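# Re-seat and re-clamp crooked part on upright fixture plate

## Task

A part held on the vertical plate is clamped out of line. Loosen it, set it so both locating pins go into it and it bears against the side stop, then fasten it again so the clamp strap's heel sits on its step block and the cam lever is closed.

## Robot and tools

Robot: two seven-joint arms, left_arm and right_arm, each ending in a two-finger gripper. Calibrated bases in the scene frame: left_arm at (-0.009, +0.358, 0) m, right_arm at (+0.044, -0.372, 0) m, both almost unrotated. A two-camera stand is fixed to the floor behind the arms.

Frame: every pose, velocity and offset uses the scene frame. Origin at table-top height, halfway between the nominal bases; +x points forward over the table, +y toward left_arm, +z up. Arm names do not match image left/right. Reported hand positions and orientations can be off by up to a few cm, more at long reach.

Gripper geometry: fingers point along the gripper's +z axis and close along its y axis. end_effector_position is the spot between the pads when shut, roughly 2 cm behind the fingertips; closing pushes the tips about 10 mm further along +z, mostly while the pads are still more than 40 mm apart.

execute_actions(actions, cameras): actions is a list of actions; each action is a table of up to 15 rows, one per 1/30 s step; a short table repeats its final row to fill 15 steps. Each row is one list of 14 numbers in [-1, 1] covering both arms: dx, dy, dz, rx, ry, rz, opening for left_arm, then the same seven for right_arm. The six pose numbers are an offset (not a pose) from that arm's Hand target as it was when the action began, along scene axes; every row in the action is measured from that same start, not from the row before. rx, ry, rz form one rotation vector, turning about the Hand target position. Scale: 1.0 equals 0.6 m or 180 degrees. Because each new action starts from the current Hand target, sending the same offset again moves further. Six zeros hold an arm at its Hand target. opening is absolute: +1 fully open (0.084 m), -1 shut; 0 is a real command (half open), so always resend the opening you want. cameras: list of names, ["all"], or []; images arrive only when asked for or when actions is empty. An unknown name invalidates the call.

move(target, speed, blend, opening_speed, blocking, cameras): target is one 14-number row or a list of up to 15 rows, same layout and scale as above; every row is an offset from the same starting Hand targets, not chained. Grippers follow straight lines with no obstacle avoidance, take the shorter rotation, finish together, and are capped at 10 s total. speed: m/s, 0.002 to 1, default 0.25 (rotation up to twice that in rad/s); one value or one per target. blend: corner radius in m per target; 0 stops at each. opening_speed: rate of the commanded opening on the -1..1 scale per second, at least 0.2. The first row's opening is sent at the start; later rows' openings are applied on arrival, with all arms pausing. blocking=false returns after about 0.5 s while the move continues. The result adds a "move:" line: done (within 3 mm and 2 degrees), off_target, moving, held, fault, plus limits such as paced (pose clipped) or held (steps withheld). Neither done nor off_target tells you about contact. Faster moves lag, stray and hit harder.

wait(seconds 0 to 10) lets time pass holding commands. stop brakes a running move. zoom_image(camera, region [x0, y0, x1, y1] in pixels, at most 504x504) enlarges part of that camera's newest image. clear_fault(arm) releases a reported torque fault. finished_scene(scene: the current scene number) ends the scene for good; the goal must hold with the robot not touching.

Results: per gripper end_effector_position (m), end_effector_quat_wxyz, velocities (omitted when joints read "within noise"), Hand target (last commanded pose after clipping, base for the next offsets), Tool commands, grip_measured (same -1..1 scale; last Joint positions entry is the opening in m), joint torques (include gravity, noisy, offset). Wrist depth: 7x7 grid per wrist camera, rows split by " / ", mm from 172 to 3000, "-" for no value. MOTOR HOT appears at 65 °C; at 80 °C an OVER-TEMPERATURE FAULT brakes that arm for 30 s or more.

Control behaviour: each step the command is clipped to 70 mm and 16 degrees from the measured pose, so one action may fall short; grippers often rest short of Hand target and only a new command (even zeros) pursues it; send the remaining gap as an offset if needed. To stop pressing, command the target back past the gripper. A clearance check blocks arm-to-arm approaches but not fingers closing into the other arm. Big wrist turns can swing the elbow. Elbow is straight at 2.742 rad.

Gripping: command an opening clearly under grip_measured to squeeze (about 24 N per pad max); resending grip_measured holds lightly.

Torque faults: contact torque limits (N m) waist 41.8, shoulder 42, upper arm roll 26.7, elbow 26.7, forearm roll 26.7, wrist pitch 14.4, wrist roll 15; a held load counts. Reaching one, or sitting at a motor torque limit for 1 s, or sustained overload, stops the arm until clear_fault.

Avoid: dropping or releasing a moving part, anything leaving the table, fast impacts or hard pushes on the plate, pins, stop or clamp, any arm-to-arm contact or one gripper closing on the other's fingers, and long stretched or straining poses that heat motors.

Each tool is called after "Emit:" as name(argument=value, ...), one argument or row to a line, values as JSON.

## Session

Emit:
execute_actions(
  actions=[],
)

Emit:
zoom_image(
  camera="cam_head_left",
  region=[400, 150, 560, 310],
)

Scene clock: 0.00 s.
left_arm: end_effector_position=(+0.3115, +0.4635, +0.2156) grip_measured=+1.00 end_effector_quat_wxyz=(-0.368, +0.242, +0.893, -0.094) | right_arm: end_effector_position=(+0.5852, -0.1593, +0.2923) grip_measured=+1.00 end_effector_quat_wxyz=(-0.131, +0.546, +0.822, +0.094)
Joint positions: left_arm=[0.541 0.233 -0.358 1.297 0.199 1.853 -2.494 0.084] | right_arm=[0.241 0.39 -0.004 1.787 0.326 1.445 -1.777 0.084]
Joint velocities: within noise
Joint torques (N m): no reading
Wrist depth (mm): cam_left_wrist=[287 1818 1957 705 640 574 521 / 301 363 702 631 569 517 474 / 336 352 606 563 512 468 436 / 698 381 439 515 471 435 407 / 622 438 445 474 438 406 381 / 561 507 464 436 404 377 355 / 501 463 432 399 374 352 333] | cam_right_wrist=[- - - 200 292 522 526 / - - - 215 338 503 507 / - - - 272 401 483 483 / 456 - - 439 444 467 467 / 443 444 210 242 432 452 451 / 425 427 429 376 420 437 433 / 413 415 416 418 414 420 421]
Hand target: left_arm +0.3115, +0.4635, +0.2156; -0.368, +0.242, +0.893, -0.094 | right_arm +0.5852, -0.1593, +0.2923; -0.131, +0.546, +0.822, +0.094
Tool commands: left_gripper/opening=+1.0 right_gripper/opening=+1.0

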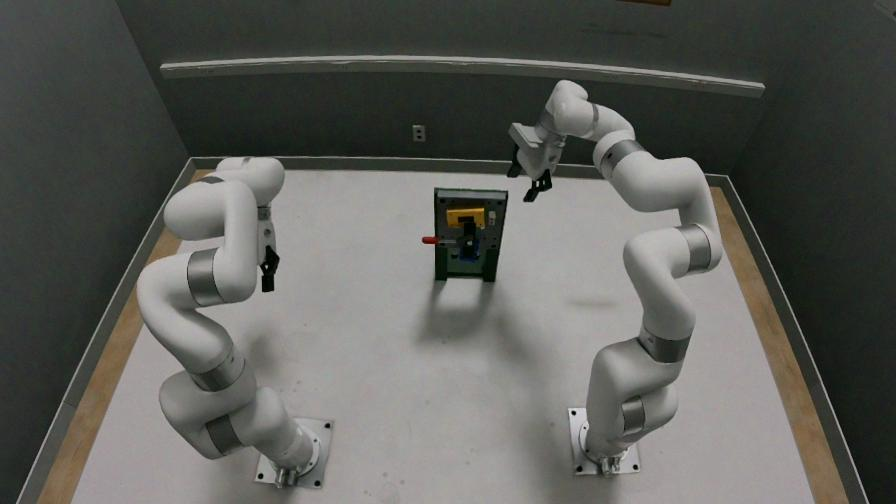

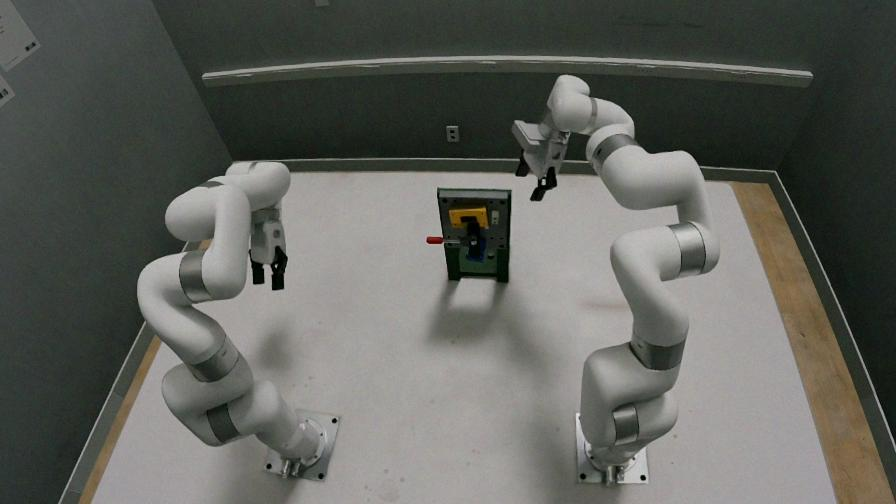

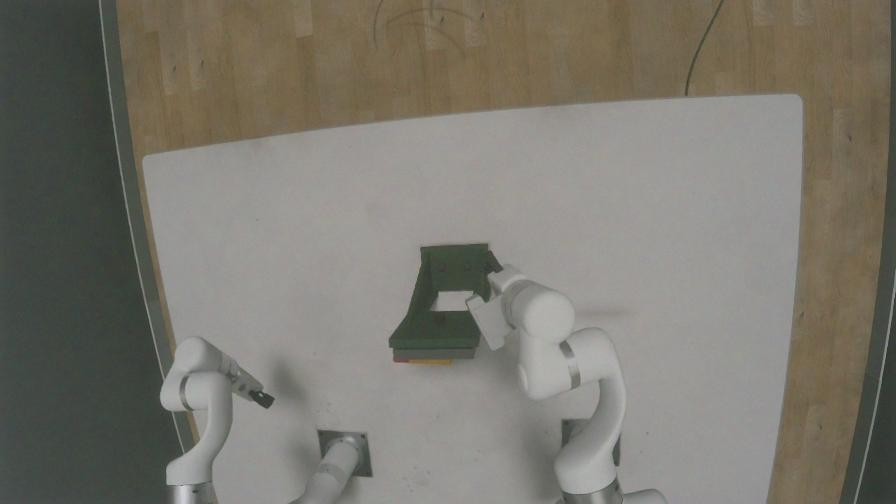

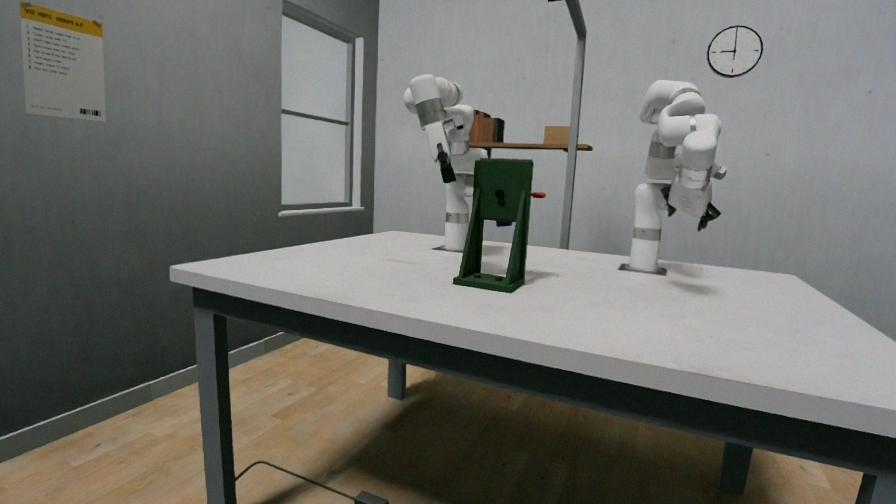

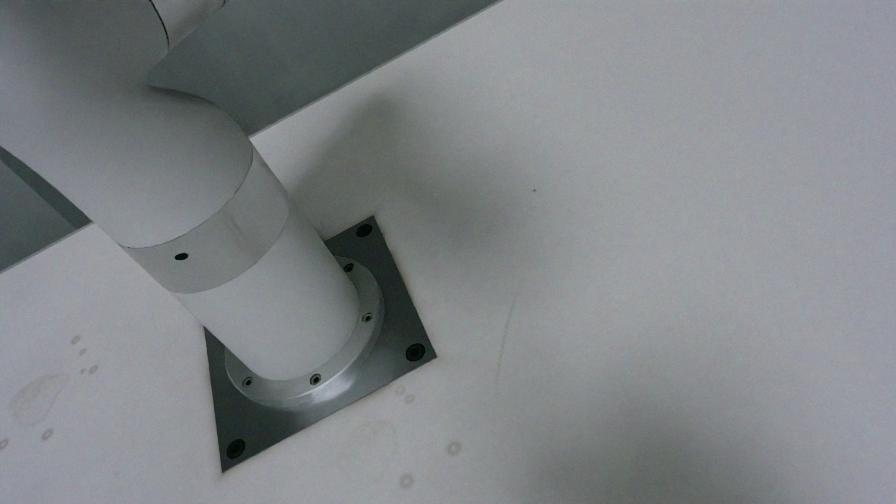

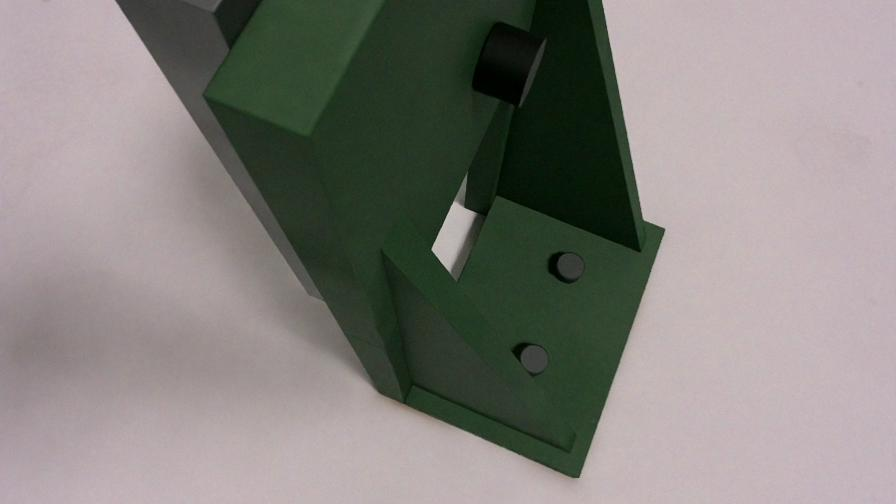

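Scaled by 3.150.

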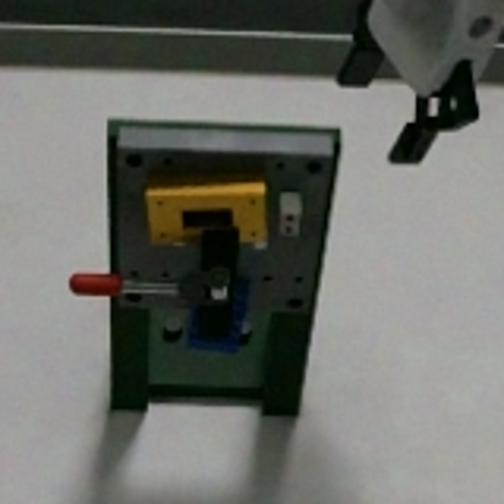

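Emit:
move(
  target=[
    [0.031,-0.2725,0.307,-0.031,-0.129,-0.136,0.19, 0,-0.083,0.233,0,0,0,1],
    [0.064,-0.439,0.34,-0.062,-0.258,-0.273,0.19, -0.3083,-0.2345,0.213,-0.14,-0.208,0.099,1],
    [0.081,-0.589,0.307,-0.0776,-0.323,-0.341,0.19, -0.675,0.149,0.046,-0.350,-0.521,0.247,1],
  ],
  speed=0.35,
  blend=0.05,
  cameras=["all"],
)

Emit:
zoom_image(
  camera="cam_head_left",
  region=[400, 160, 540, 300],
)

Scene clock: 20.67 s.
left_arm: end_effector_position=(+0.3601, +0.1101, +0.3998) grip_measured=+0.18 end_effector_quat_wxyz=(+0.123, +0.696, +0.697, +0.123) | right_arm: end_effector_position=(+0.1803, -0.0700, +0.3198) grip_measured=+1.00 end_effector_quat_wxyz=(+0.707, +0.001, +0.707, -0.001)
Joint positions: left_arm=[0.164 -0.44 -0.656 1.179 -0.103 1.225 -2.053 0.052] | right_arm=[0.494 -1.262 1.308 0.426 -0.496 0.93 -1.352 0.084]
Joint torques (N m): left_arm=[-10.22 -7.58 3.79 11.68 -1.17 -4.48 1.24] | right_arm=[-5.51 2.79 -13.06 11.71 -3.91 2.08 1.25]
Wrist depth (mm): cam_left_wrist=[457 485 511 545 589 636 694 / 455 484 511 545 589 637 696 / 455 485 510 546 589 637 695 / 457 484 510 547 590 638 696 / 457 485 511 548 589 637 695 / 456 484 509 546 589 639 695 / 456 485 511 540 451 637 695] | cam_right_wrist=[796 788 788 447 781 779 775 / 1951 1940 1951 448 407 1957 1951 / 1951 1935 1940 426 415 1991 1957 / 1974 1946 1968 425 427 426 1946 / 1974 1940 1940 425 407 1996 1962 / 1968 1935 1930 425 427 1957 1951 / 1940 1935 1940 1940 1957 1957 1968]
Hand target: left_arm +0.3601, +0.1101, +0.3998; +0.123, +0.696, +0.697, +0.123 | right_arm +0.1802, -0.0699, +0.3199; +0.707, +0.001, +0.707, -0.001
Off the commanded pose: left_arm 0.000 m, 0 deg | right_arm 0.000 m, 0 deg.
move: done

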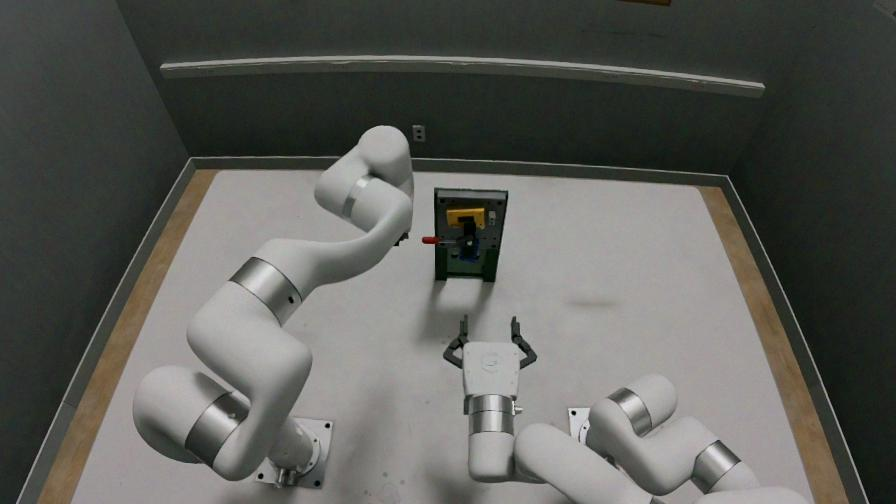

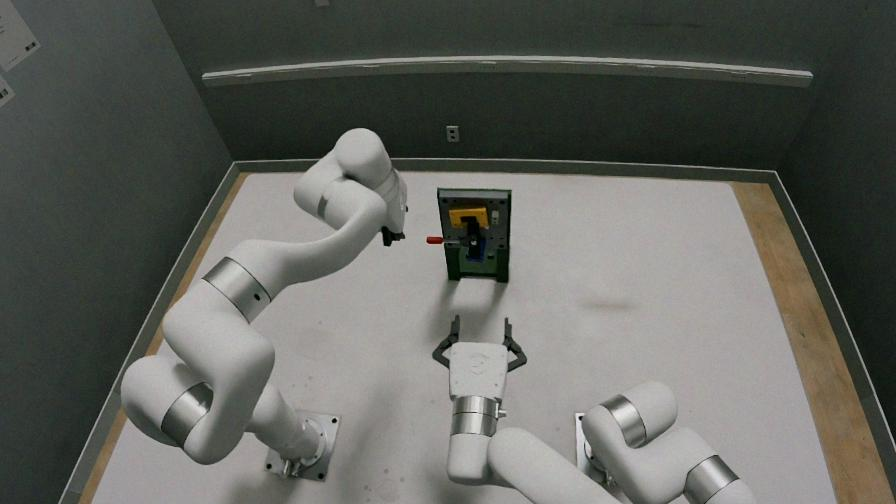

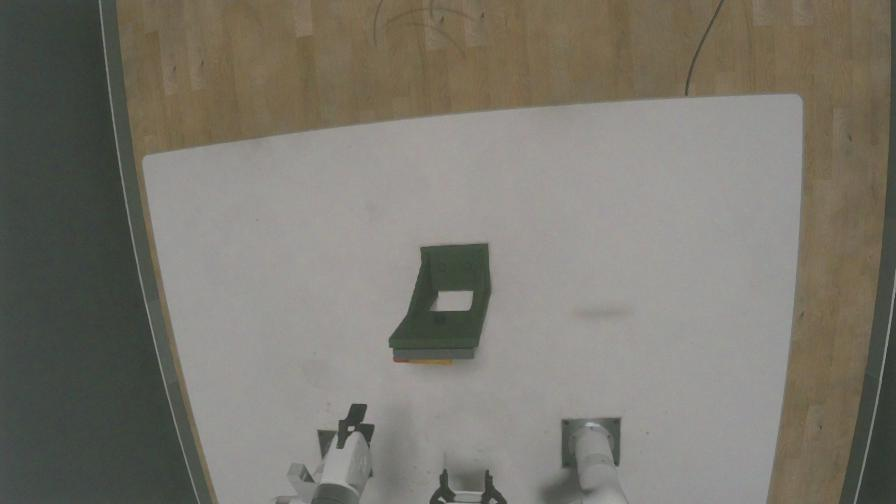

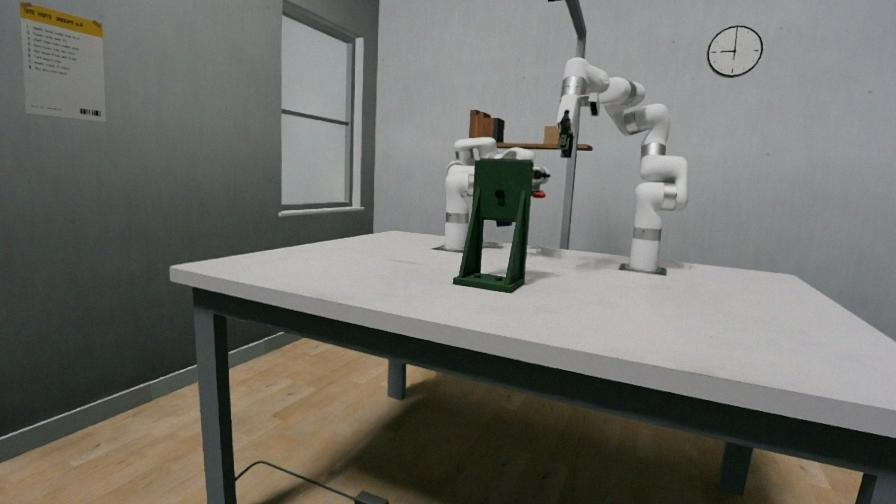

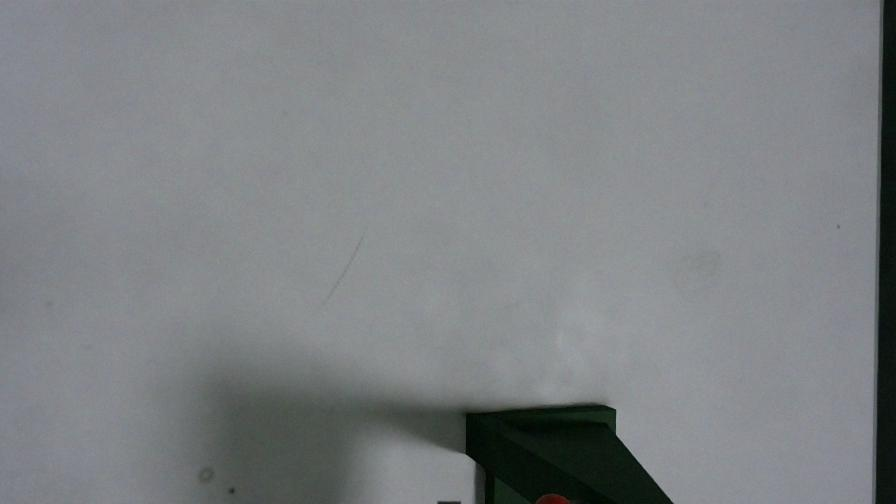

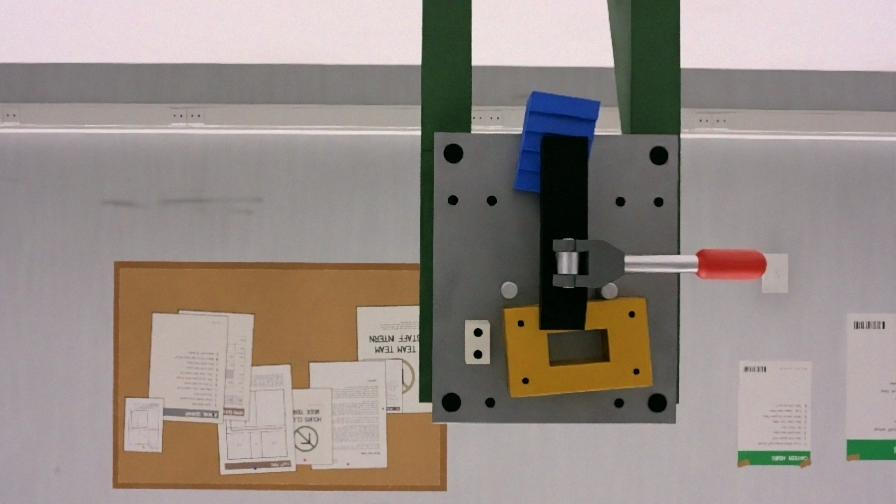

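Scaled by 3.600.

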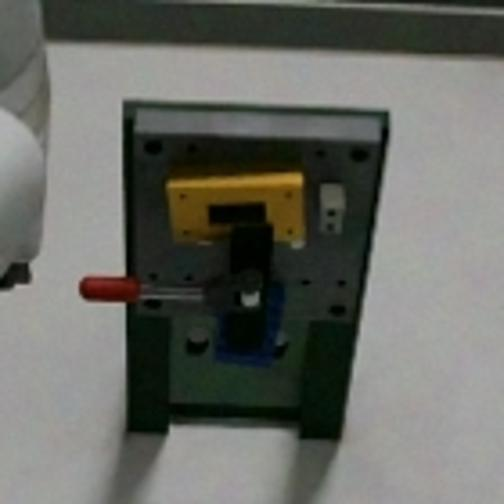

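Emit:
move(
  target=[
    [0.02,-0.05,-0.02,0,0,0,0.19, 0.2,0.04,-0.15,0.0272,0,0,1],
    [0.053,-0.0835,-0.033,0,0,0,0.19, 0.3663,0.055,-0.2217,0.0544,0,0,1],
  ],
  speed=0.25,
  blend=0.03,
  cameras=["cam_left_wrist","cam_right_wrist","cam_head_left","cam_high"],
)

Emit:
zoom_image(
  camera="cam_head_left",
  region=[400, 175, 530, 305],
)

Scene clock: 37.10 s.
left_arm: end_effector_position=(+0.3919, +0.0600, +0.3800) grip_measured=+0.18 end_effector_quat_wxyz=(+0.123, +0.696, +0.697, +0.123) | right_arm: end_effector_position=(+0.4000, -0.0369, +0.1868) grip_measured=+1.00 end_effector_quat_wxyz=(+0.704, +0.061, +0.705, +0.060)
Joint positions: left_arm=[0.22 -0.225 -0.836 1.298 0.044 1.168 -2.226 0.052] | right_arm=[-0.507 -1.546 1.655 0.561 -0.763 0.088 -0.576 0.084]
Joint torques (N m): left_arm=[10.08 -2.71 1.44 19.01 3.34 -0.6 -1.45] | right_arm=[-6.08 7.24 -26.06 3.76 3.75 0.02 1.26]
Wrist depth (mm): cam_left_wrist=[438 466 491 526 566 613 667 / 438 466 491 524 566 613 669 / 439 467 491 525 565 615 669 / 439 466 490 525 566 614 669 / 438 466 490 526 566 612 667 / 438 466 491 511 418 613 668 / 439 278 490 511 304 267 667] | cam_right_wrist=[281 273 257 302 302 227 513 / 368 225 229 552 - 227 1673 / 553 - 304 1736 - 226 1719 / 1728 - 226 1732 - 226 1728 / 1715 - 225 1749 - 226 1732 / 1711 - 225 1736 181 222 1723 / 1706 - 217 205 181 205 1732]
Hand target: left_arm +0.3919, +0.0600, +0.3800; +0.123, +0.696, +0.697, +0.123 | right_arm +0.4000, -0.0369, +0.1868; +0.704, +0.061, +0.705, +0.060
Off the commanded pose: left_arm 0.000 m, 0 deg | right_arm 0.000 m, 0 deg.
move: done; limits=paced
Images, in order (width x height): cam_head_left 896x504, cam_high 896x504, cam_left_wrist 896x504, cam_right_wrist 896x504.

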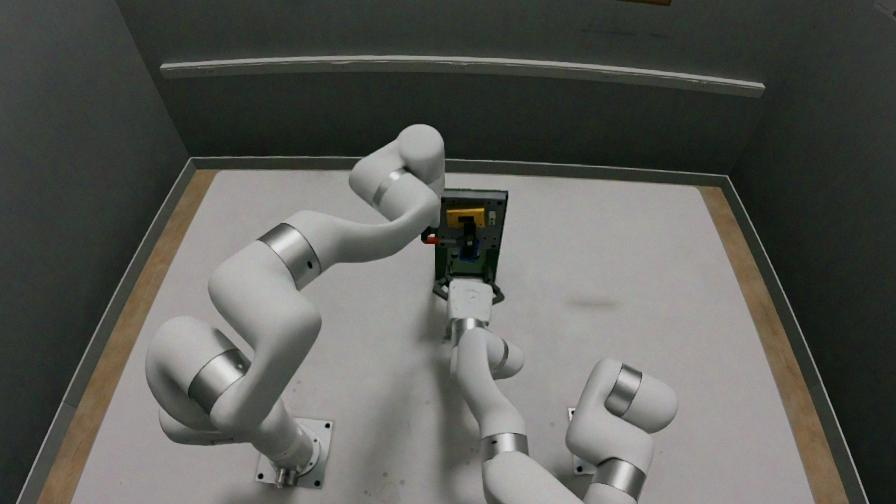

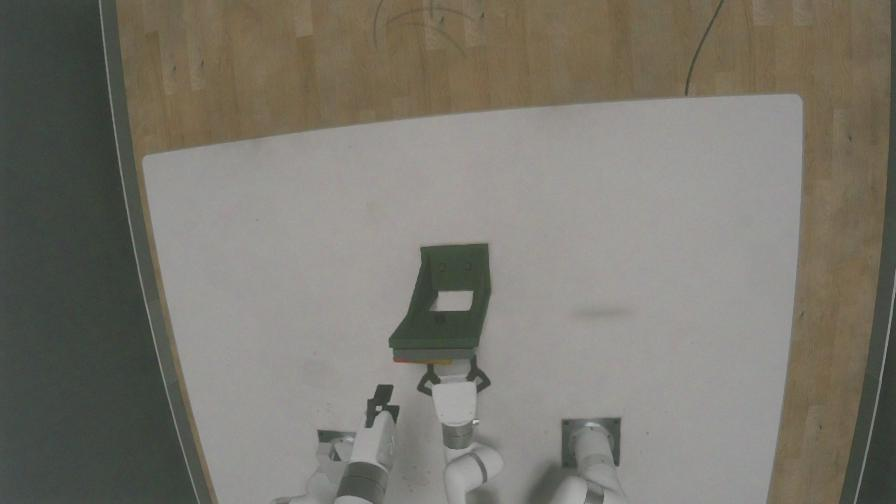

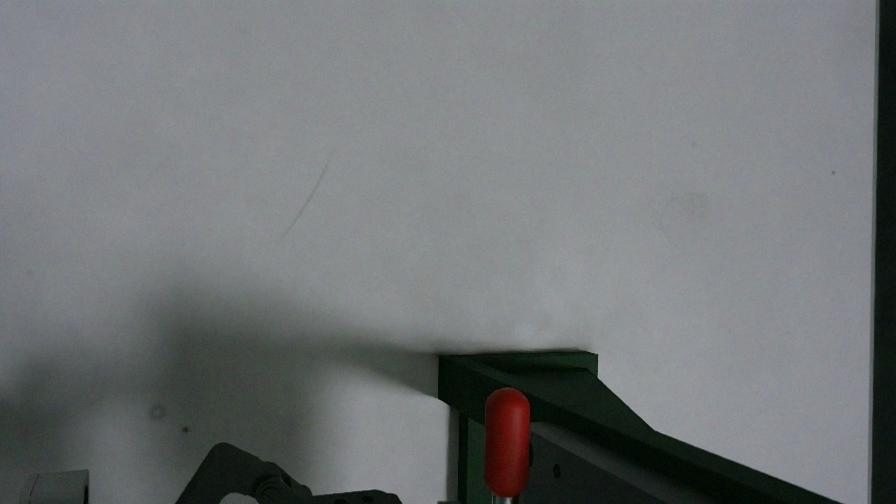

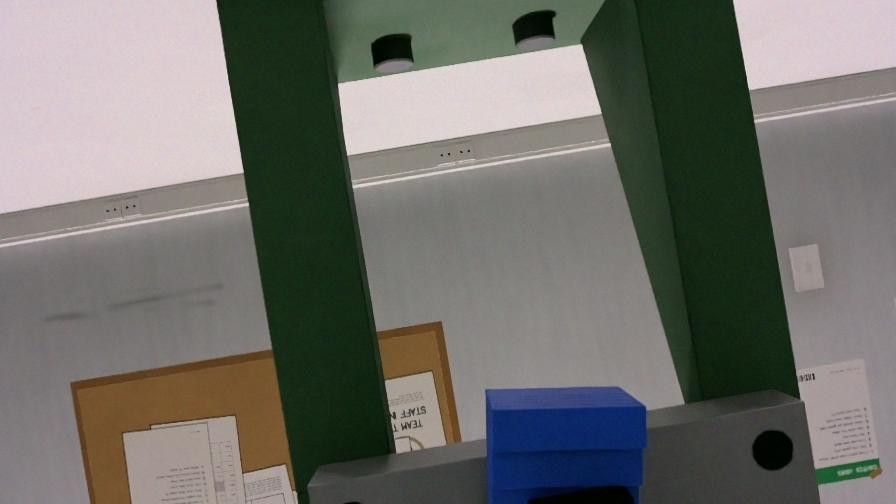

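Scaled by 3.877.

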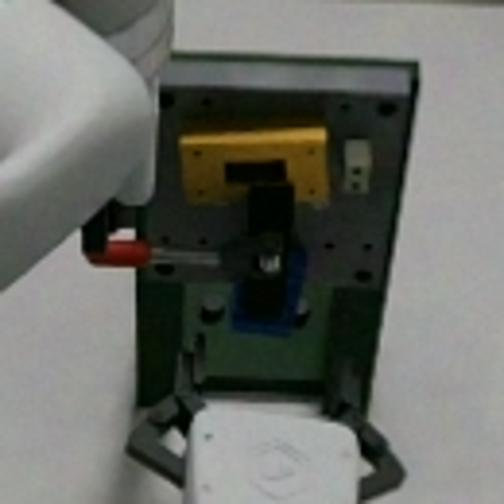

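Emit:
move(
  target=[0.0652,0,-0.188,0,0,0,0.19, 0.0817,0,0,0,0,0,1],
  speed=0.08,
)

Emit:
move(
  target=[0,0,0,0,0,0,-0.55, 0,0,0,0,0,0,-0.25],
  opening_speed=0.8,
  cameras=["cam_left_wrist","cam_right_wrist","cam_head_left","cam_high"],
)

Emit:
zoom_image(
  camera="cam_head_left",
  region=[400, 175, 530, 305],
)

Scene clock: 42.23 s.
left_arm: end_effector_position=(+0.4310, +0.0601, +0.2672) grip_measured=+0.18 end_effector_quat_wxyz=(+0.123, +0.696, +0.697, +0.123) | right_arm: end_effector_position=(+0.4490, -0.0369, +0.1868) grip_measured=+1.00 end_effector_quat_wxyz=(+0.704, +0.061, +0.705, +0.060)
Joint positions: left_arm=[0.254 -0.03 -0.9 1.113 0.25 0.869 -2.373 0.052] | right_arm=[-0.692 -1.672 1.62 0.64 -0.761 -0.07 -0.538 0.084]
Joint torques (N m): left_arm=[9.71 -5.09 -2.06 19.11 3.59 -4.28 -1.41] | right_arm=[-5.54 8.32 -26.79 2.08 3.98 -0.08 1.44]
Wrist depth (mm): cam_left_wrist=[335 355 378 406 437 472 515 / 335 355 378 406 437 473 516 / 334 355 378 405 436 473 514 / 334 355 378 405 437 473 515 / 334 355 379 406 436 473 516 / 334 355 379 400 419 473 515 / 335 355 379 394 274 465 514] | cam_right_wrist=[277 176 252 363 393 178 453 / 348 176 271 539 - 178 1642 / - 176 257 1694 - 184 177 / - 176 192 1694 - 178 177 / - 175 179 1686 - 186 177 / - - 175 1673 - - 177 / - - 175 - - - -]
Hand target: left_arm +0.4310, +0.0600, +0.2672; +0.123, +0.696, +0.697, +0.123 | right_arm +0.4490, -0.0369, +0.1868; +0.704, +0.061, +0.705, +0.060
Off the commanded pose: left_arm 0.000 m, 0 deg | right_arm 0.000 m, 0 deg.
move: done

Scene clock: 44.00 s.
left_arm: end_effector_position=(+0.4308, +0.0602, +0.2670) grip_measured=-0.50 end_effector_quat_wxyz=(+0.122, +0.696, +0.697, +0.123) | right_arm: end_effector_position=(+0.4490, -0.0369, +0.1868) grip_measured=-0.09 end_effector_quat_wxyz=(+0.704, +0.061, +0.705, +0.060)
Joint positions: left_arm=[0.254 -0.03 -0.9 1.113 0.25 0.87 -2.373 0.022] | right_arm=[-0.692 -1.672 1.62 0.64 -0.76 -0.07 -0.538 0.04]
Joint torques (N m): left_arm=[23.62 -6.99 15.99 30.11 2.75 -14.67 -1.41] | right_arm=[-6 8.86 -25.96 0.71 4 0.37 1.26]
Wrist depth (mm): cam_left_wrist=[335 355 378 404 435 472 514 / 334 354 378 405 435 472 513 / 335 355 378 405 435 471 513 / 334 355 378 404 435 471 512 / 334 354 378 405 435 471 514 / 334 354 378 398 422 471 512 / 334 355 378 399 275 462 512] | cam_right_wrist=[277 176 253 363 393 178 452 / 349 176 271 542 - 177 1653 / - 176 257 1690 - 184 177 / - 176 193 1690 - 178 177 / - 175 180 1686 - 186 177 / - - 176 1681 - - 177 / - - 175 - - - -]
Hand target: left_arm +0.4310, +0.0600, +0.2672; +0.123, +0.696, +0.697, +0.123 | right_arm +0.4490, -0.0369, +0.1868; +0.704, +0.061, +0.705, +0.060
Off the commanded pose: left_arm 0.000 m, 0 deg | right_arm 0.000 m, 0 deg.
move: done
Images, in order (width x height): cam_head_left 896x504, cam_high 896x504, cam_left_wrist 896x504, cam_right_wrist 896x504.

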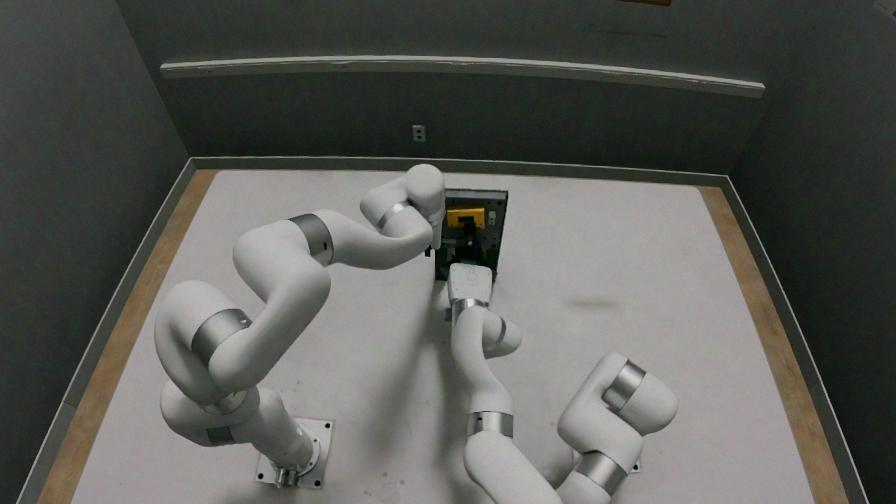

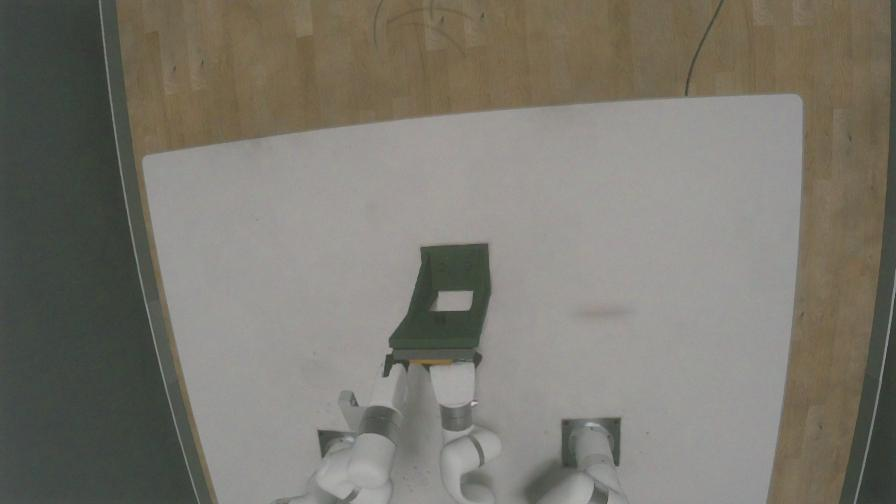

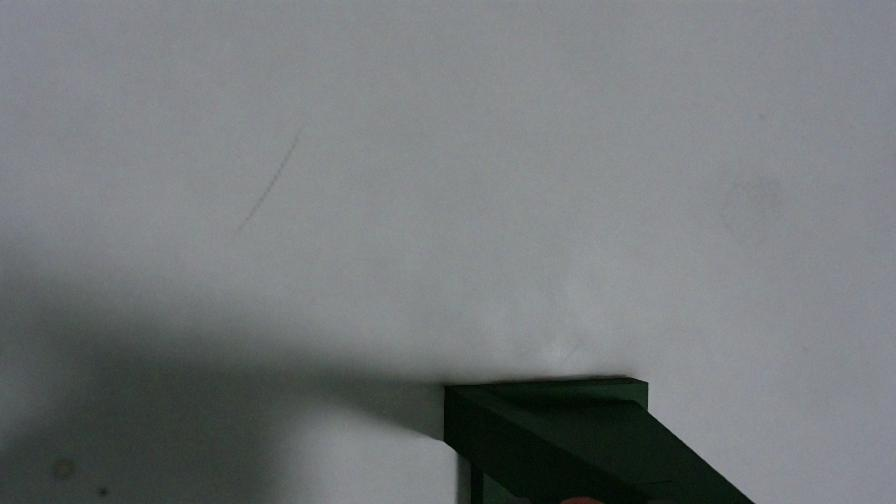

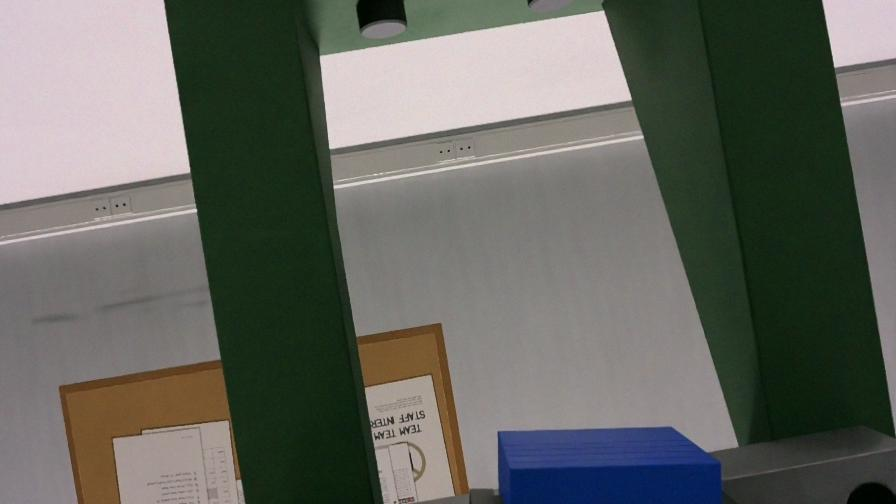

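Scaled by 3.877.

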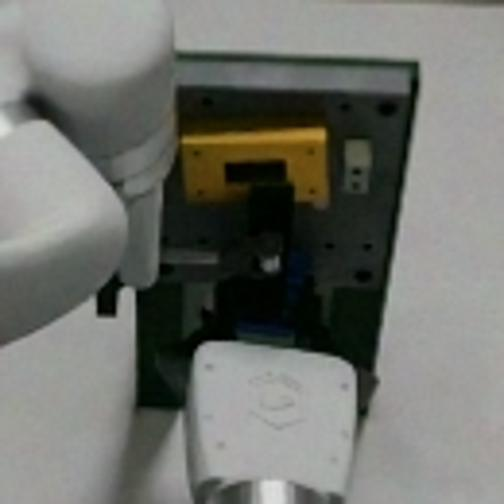

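Emit:
move(
  target=[
    [-0.0536,-0.0094,0,0,0,0.111,-0.55, 0,0,0,0,0,0,-0.25],
    [-0.1007,-0.0366,0,0,0,0.222,-0.55, 0,0,0,0,0,0,-0.25],
    [-0.1357,-0.0783,0.002,0,0,0.333,-0.55, 0,0,0,0,0,0,-0.25],
    [-0.1543,-0.1295,0.003,0,0,0.444,-0.55, 0,0,0,0,0,0,-0.25],
  ],
  speed=0.2,
  blend=0.008,
  cameras=["cam_high","cam_head_right"],
)

Emit:
zoom_image(
  camera="cam_high",
  region=[380, 320, 520, 460],
)

Scene clock: 52.77 s.
left_arm: end_effector_position=(+0.3384, -0.0177, +0.2690) grip_measured=-0.57 end_effector_quat_wxyz=(+0.015, +0.086, +0.981, +0.173) | right_arm: end_effector_position=(+0.4490, -0.0369, +0.1868) grip_measured=-0.09 end_effector_quat_wxyz=(+0.704, +0.061, +0.705, +0.060)
Joint positions: left_arm=[-0.244 0.466 -0.91 1.688 0.554 1.696 -4.151 0.019] | right_arm=[-0.692 -1.672 1.62 0.64 -0.76 -0.07 -0.538 0.04]
Joint torques (N m): left_arm=[-9.92 -13.06 -5.39 17.03 3.55 0.55 -1.54] | right_arm=[-5.51 14.84 -26.37 -4.49 3.76 3.37 0.97]
Wrist depth (mm): cam_left_wrist=[- - - 413 439 475 519 / - - - 413 439 475 520 / 336 - - 413 439 474 518 / 336 - - 413 438 474 518 / 331 183 - 191 438 474 517 / 335 - - 177 438 474 517 / 335 - - 176 437 473 517] | cam_right_wrist=[276 176 253 362 385 177 452 / 348 176 272 537 - 177 1611 / - 176 258 1677 - 184 177 / - 176 239 1706 - 177 177 / - 176 180 1690 - 185 177 / - - 176 1673 - - 177 / - - 176 - - - -]
Hand target: left_arm +0.3384, -0.0177, +0.2690; +0.015, +0.086, +0.981, +0.173 | right_arm +0.4490, -0.0369, +0.1868; +0.704, +0.061, +0.705, +0.060
Off the commanded pose: left_arm 0.000 m, 0 deg | right_arm 0.000 m, 0 deg.
move: done
Images, in order (width x height): cam_head_right 896x504, cam_high 896x504.

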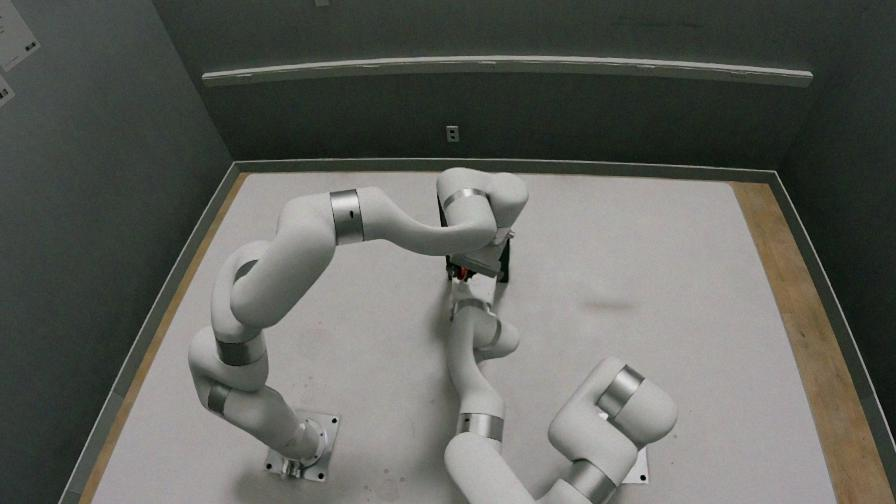

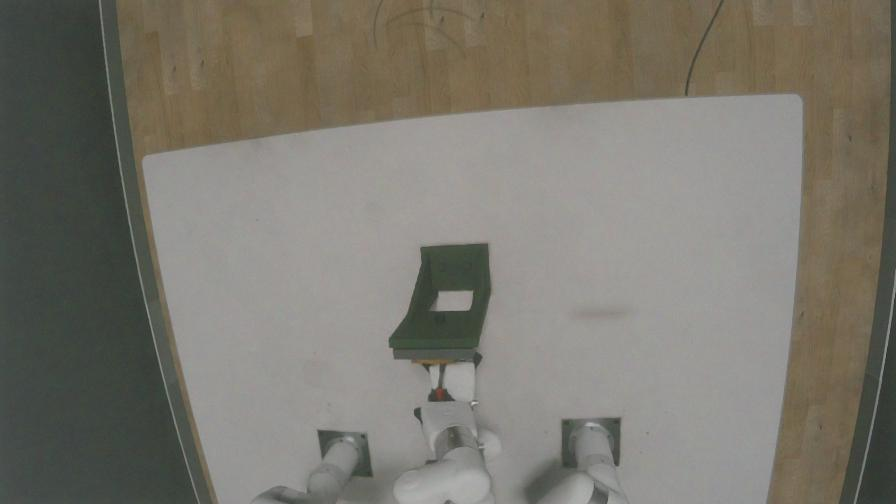

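Scaled by 3.600.

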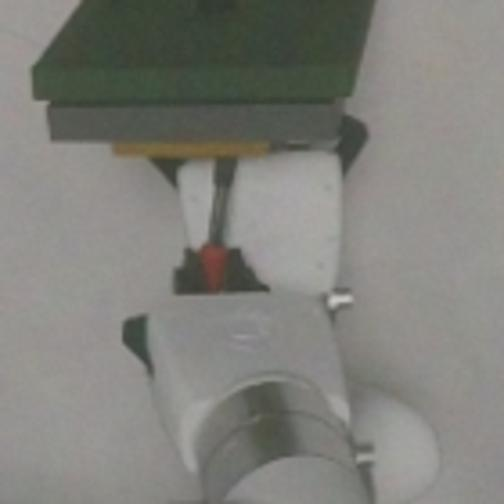

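Emit:
move(
  target=[0,0,0,0,0,0,-0.2, 0,0,0,0,0,0,-0.25],
  opening_speed=1.5,
)

Emit:
move(
  target=[
    [0,0,0.15,0,0,0,-0.2, 0,0,0,0,0,0,-0.25],
    [0,0.15,0.23,-0.1173,-0.0726,0.0403,-0.2, 0,0,0,0,0,0,-0.25],
    [0.1793,0.1295,0.158,-0.1173,-0.0726,0.0403,-1, 0,0,0,0,0,0,-0.25],
    [0.1793,0.1295,0.075,-0.1173,-0.0726,0.0403,-1, 0,0,0,0,0,0,-0.25],
    [0.1793,0.0795,0.075,-0.1173,-0.0726,0.0403,-1, 0,0,0,0,0,0,-0.25],
  ],
  speed=[0.25,0.3,0.25,0.15,0.05],
  blend=[0.02,0.02,0,0.003,0],
  cameras=["cam_high","cam_head_right","cam_head_left","cam_left_wrist"],
)

Emit:
zoom_image(
  camera="cam_head_right",
  region=[430, 180, 520, 270],
)

Emit:
zoom_image(
  camera="cam_head_left",
  region=[430, 180, 520, 270],
)

Scene clock: 65.83 s.
left_arm: end_effector_position=(+0.3384, -0.0177, +0.2690) grip_measured=-0.22 end_effector_quat_wxyz=(+0.015, +0.086, +0.981, +0.173) end_effector_velocity=(-0.001, -0.001, +0.000) end_effector_angular_velocity=(-0.001, +0.000, -0.002) | right_arm: end_effector_position=(+0.4490, -0.0369, +0.1868) grip_measured=-0.09 end_effector_quat_wxyz=(+0.704, +0.061, +0.705, +0.060)
Joint positions: left_arm=[-0.244 0.466 -0.91 1.688 0.554 1.697 -4.151 0.035] | right_arm=[-0.692 -1.672 1.62 0.64 -0.76 -0.07 -0.538 0.04]
Joint velocities: left_arm=[-0.001 0 -0.001 0 0 0 0.001 0.001] | right_arm=[within noise]
Joint torques (N m): left_arm=[-10.2 -12.96 -5.56 17.17 3.74 0.75 -1.49] | right_arm=[-5.57 17 -26.88 -4.24 3.83 3.67 0.7]
Wrist depth (mm): cam_left_wrist=[- - - 414 440 475 520 / - - - 414 438 475 519 / 335 - - 414 438 475 518 / 335 - - 413 439 475 518 / 331 183 - 191 438 474 517 / 335 - - 177 438 474 517 / 335 - - 176 438 474 517] | cam_right_wrist=[276 176 253 363 385 177 450 / 348 176 271 538 - 177 1634 / - 176 258 1681 - 184 177 / - 176 240 1681 - 178 178 / - 175 180 1677 - 186 177 / - - 176 1686 - - 177 / - - 176 - - - -]
Hand target: left_arm +0.3384, -0.0177, +0.2690; +0.015, +0.086, +0.981, +0.173 | right_arm +0.4490, -0.0369, +0.1868; +0.704, +0.061, +0.705, +0.060
Off the commanded pose: left_arm 0.000 m, 0 deg | right_arm 0.000 m, 0 deg.
move: done

Scene clock: 70.27 s.
left_arm: end_effector_position=(+0.4460, +0.0301, +0.3140) grip_measured=-1.00 end_effector_quat_wxyz=(+0.131, +0.000, +0.991, +0.000) | right_arm: end_effector_position=(+0.4490, -0.0369, +0.1868) grip_measured=-0.09 end_effector_quat_wxyz=(+0.704, +0.061, +0.705, +0.060)
Joint positions: left_arm=[0.112 0.163 -0.852 1.437 0.327 1.151 -3.987 0] | right_arm=[-0.692 -1.672 1.62 0.64 -0.76 -0.07 -0.538 0.04]
Joint torques (N m): left_arm=[-10.57 -9.1 -5.94 19.21 3.05 -0.64 -1.43] | right_arm=[-4.95 16.64 -27 -4.41 3.4 4.06 0.72]
Wrist depth (mm): cam_left_wrist=[406 206 203 212 406 406 405 / 418 212 209 203 418 419 419 / 429 219 215 207 428 428 428 / 438 243 - 228 439 438 439 / 449 - - 432 450 449 449 / 461 - 189 254 462 464 466 / 221 222 176 226 473 478 478] | cam_right_wrist=[275 176 253 362 386 177 450 / 348 176 271 539 - 177 1630 / - 176 258 1669 - 184 178 / - 176 239 1681 - 178 177 / - 176 180 1673 - 186 177 / - - 176 1673 - - 177 / - - 175 - - - -]
Hand target: left_arm +0.4460, +0.0300, +0.3140; +0.131, +0.000, +0.991, +0.000 | right_arm +0.4490, -0.0369, +0.1868; +0.704, +0.061, +0.705, +0.060
Off the commanded pose: left_arm 0.000 m, 0 deg | right_arm 0.000 m, 0 deg.
move: done
Images, in order (width x height): cam_head_left 896x504, cam_head_right 896x504, cam_high 896x504, cam_left_wrist 896x504.

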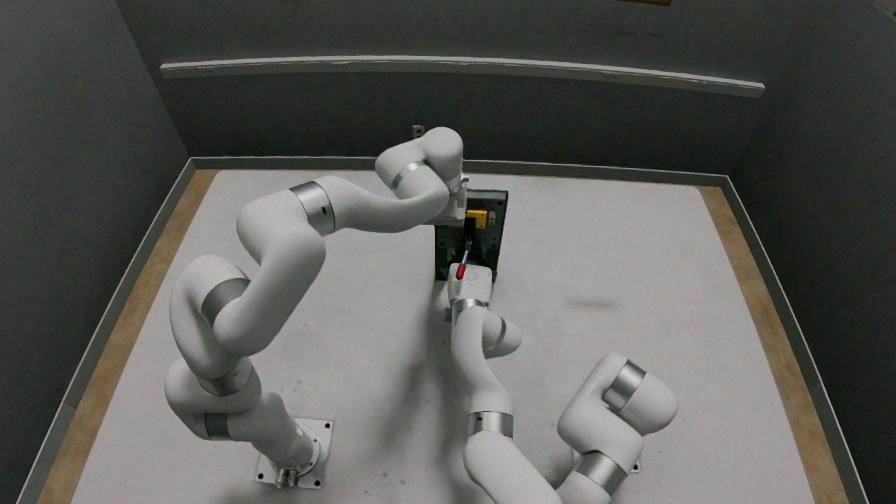

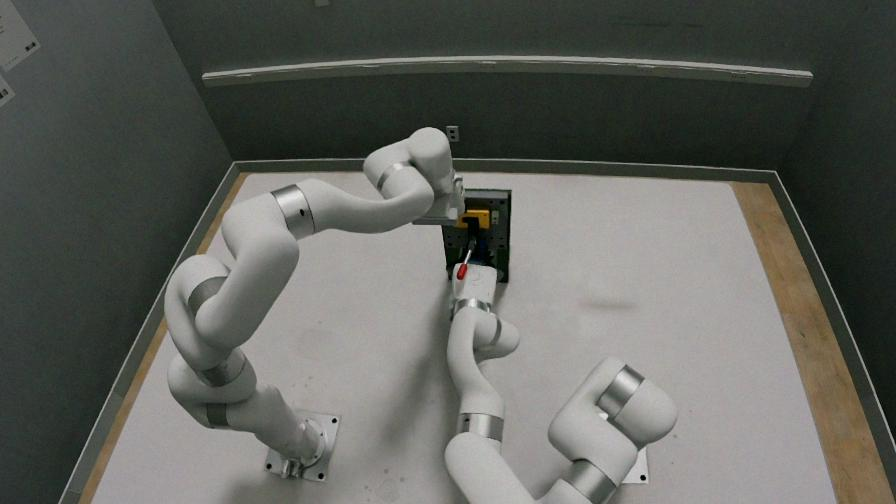

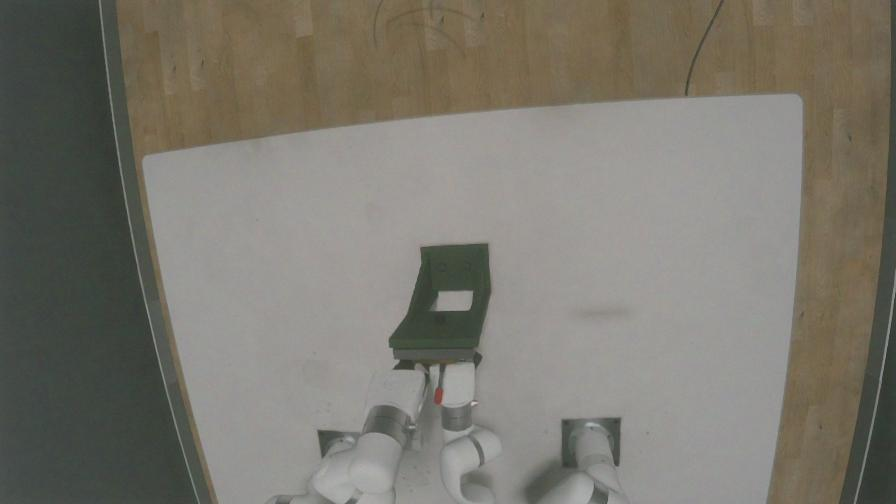

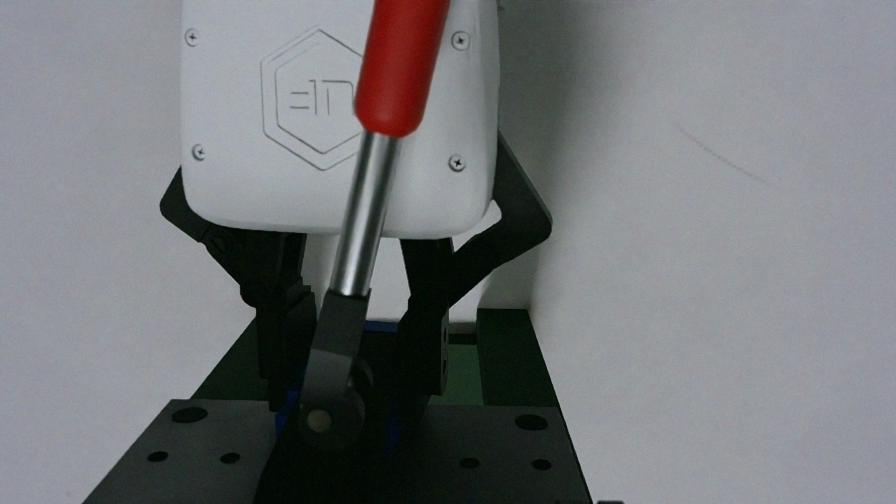

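Scaled by 5.600.

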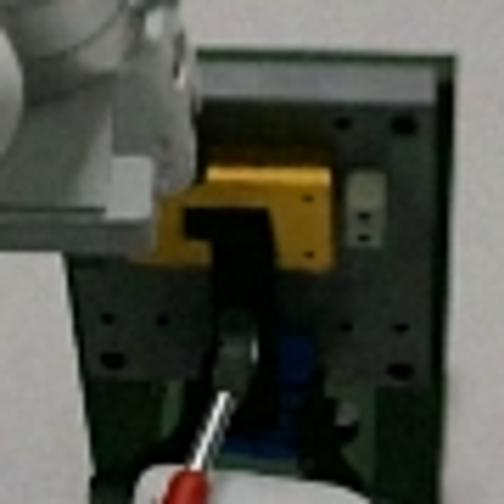

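Scaled by 5.600.

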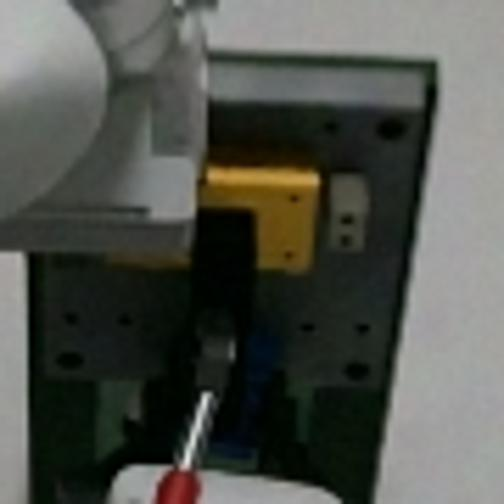

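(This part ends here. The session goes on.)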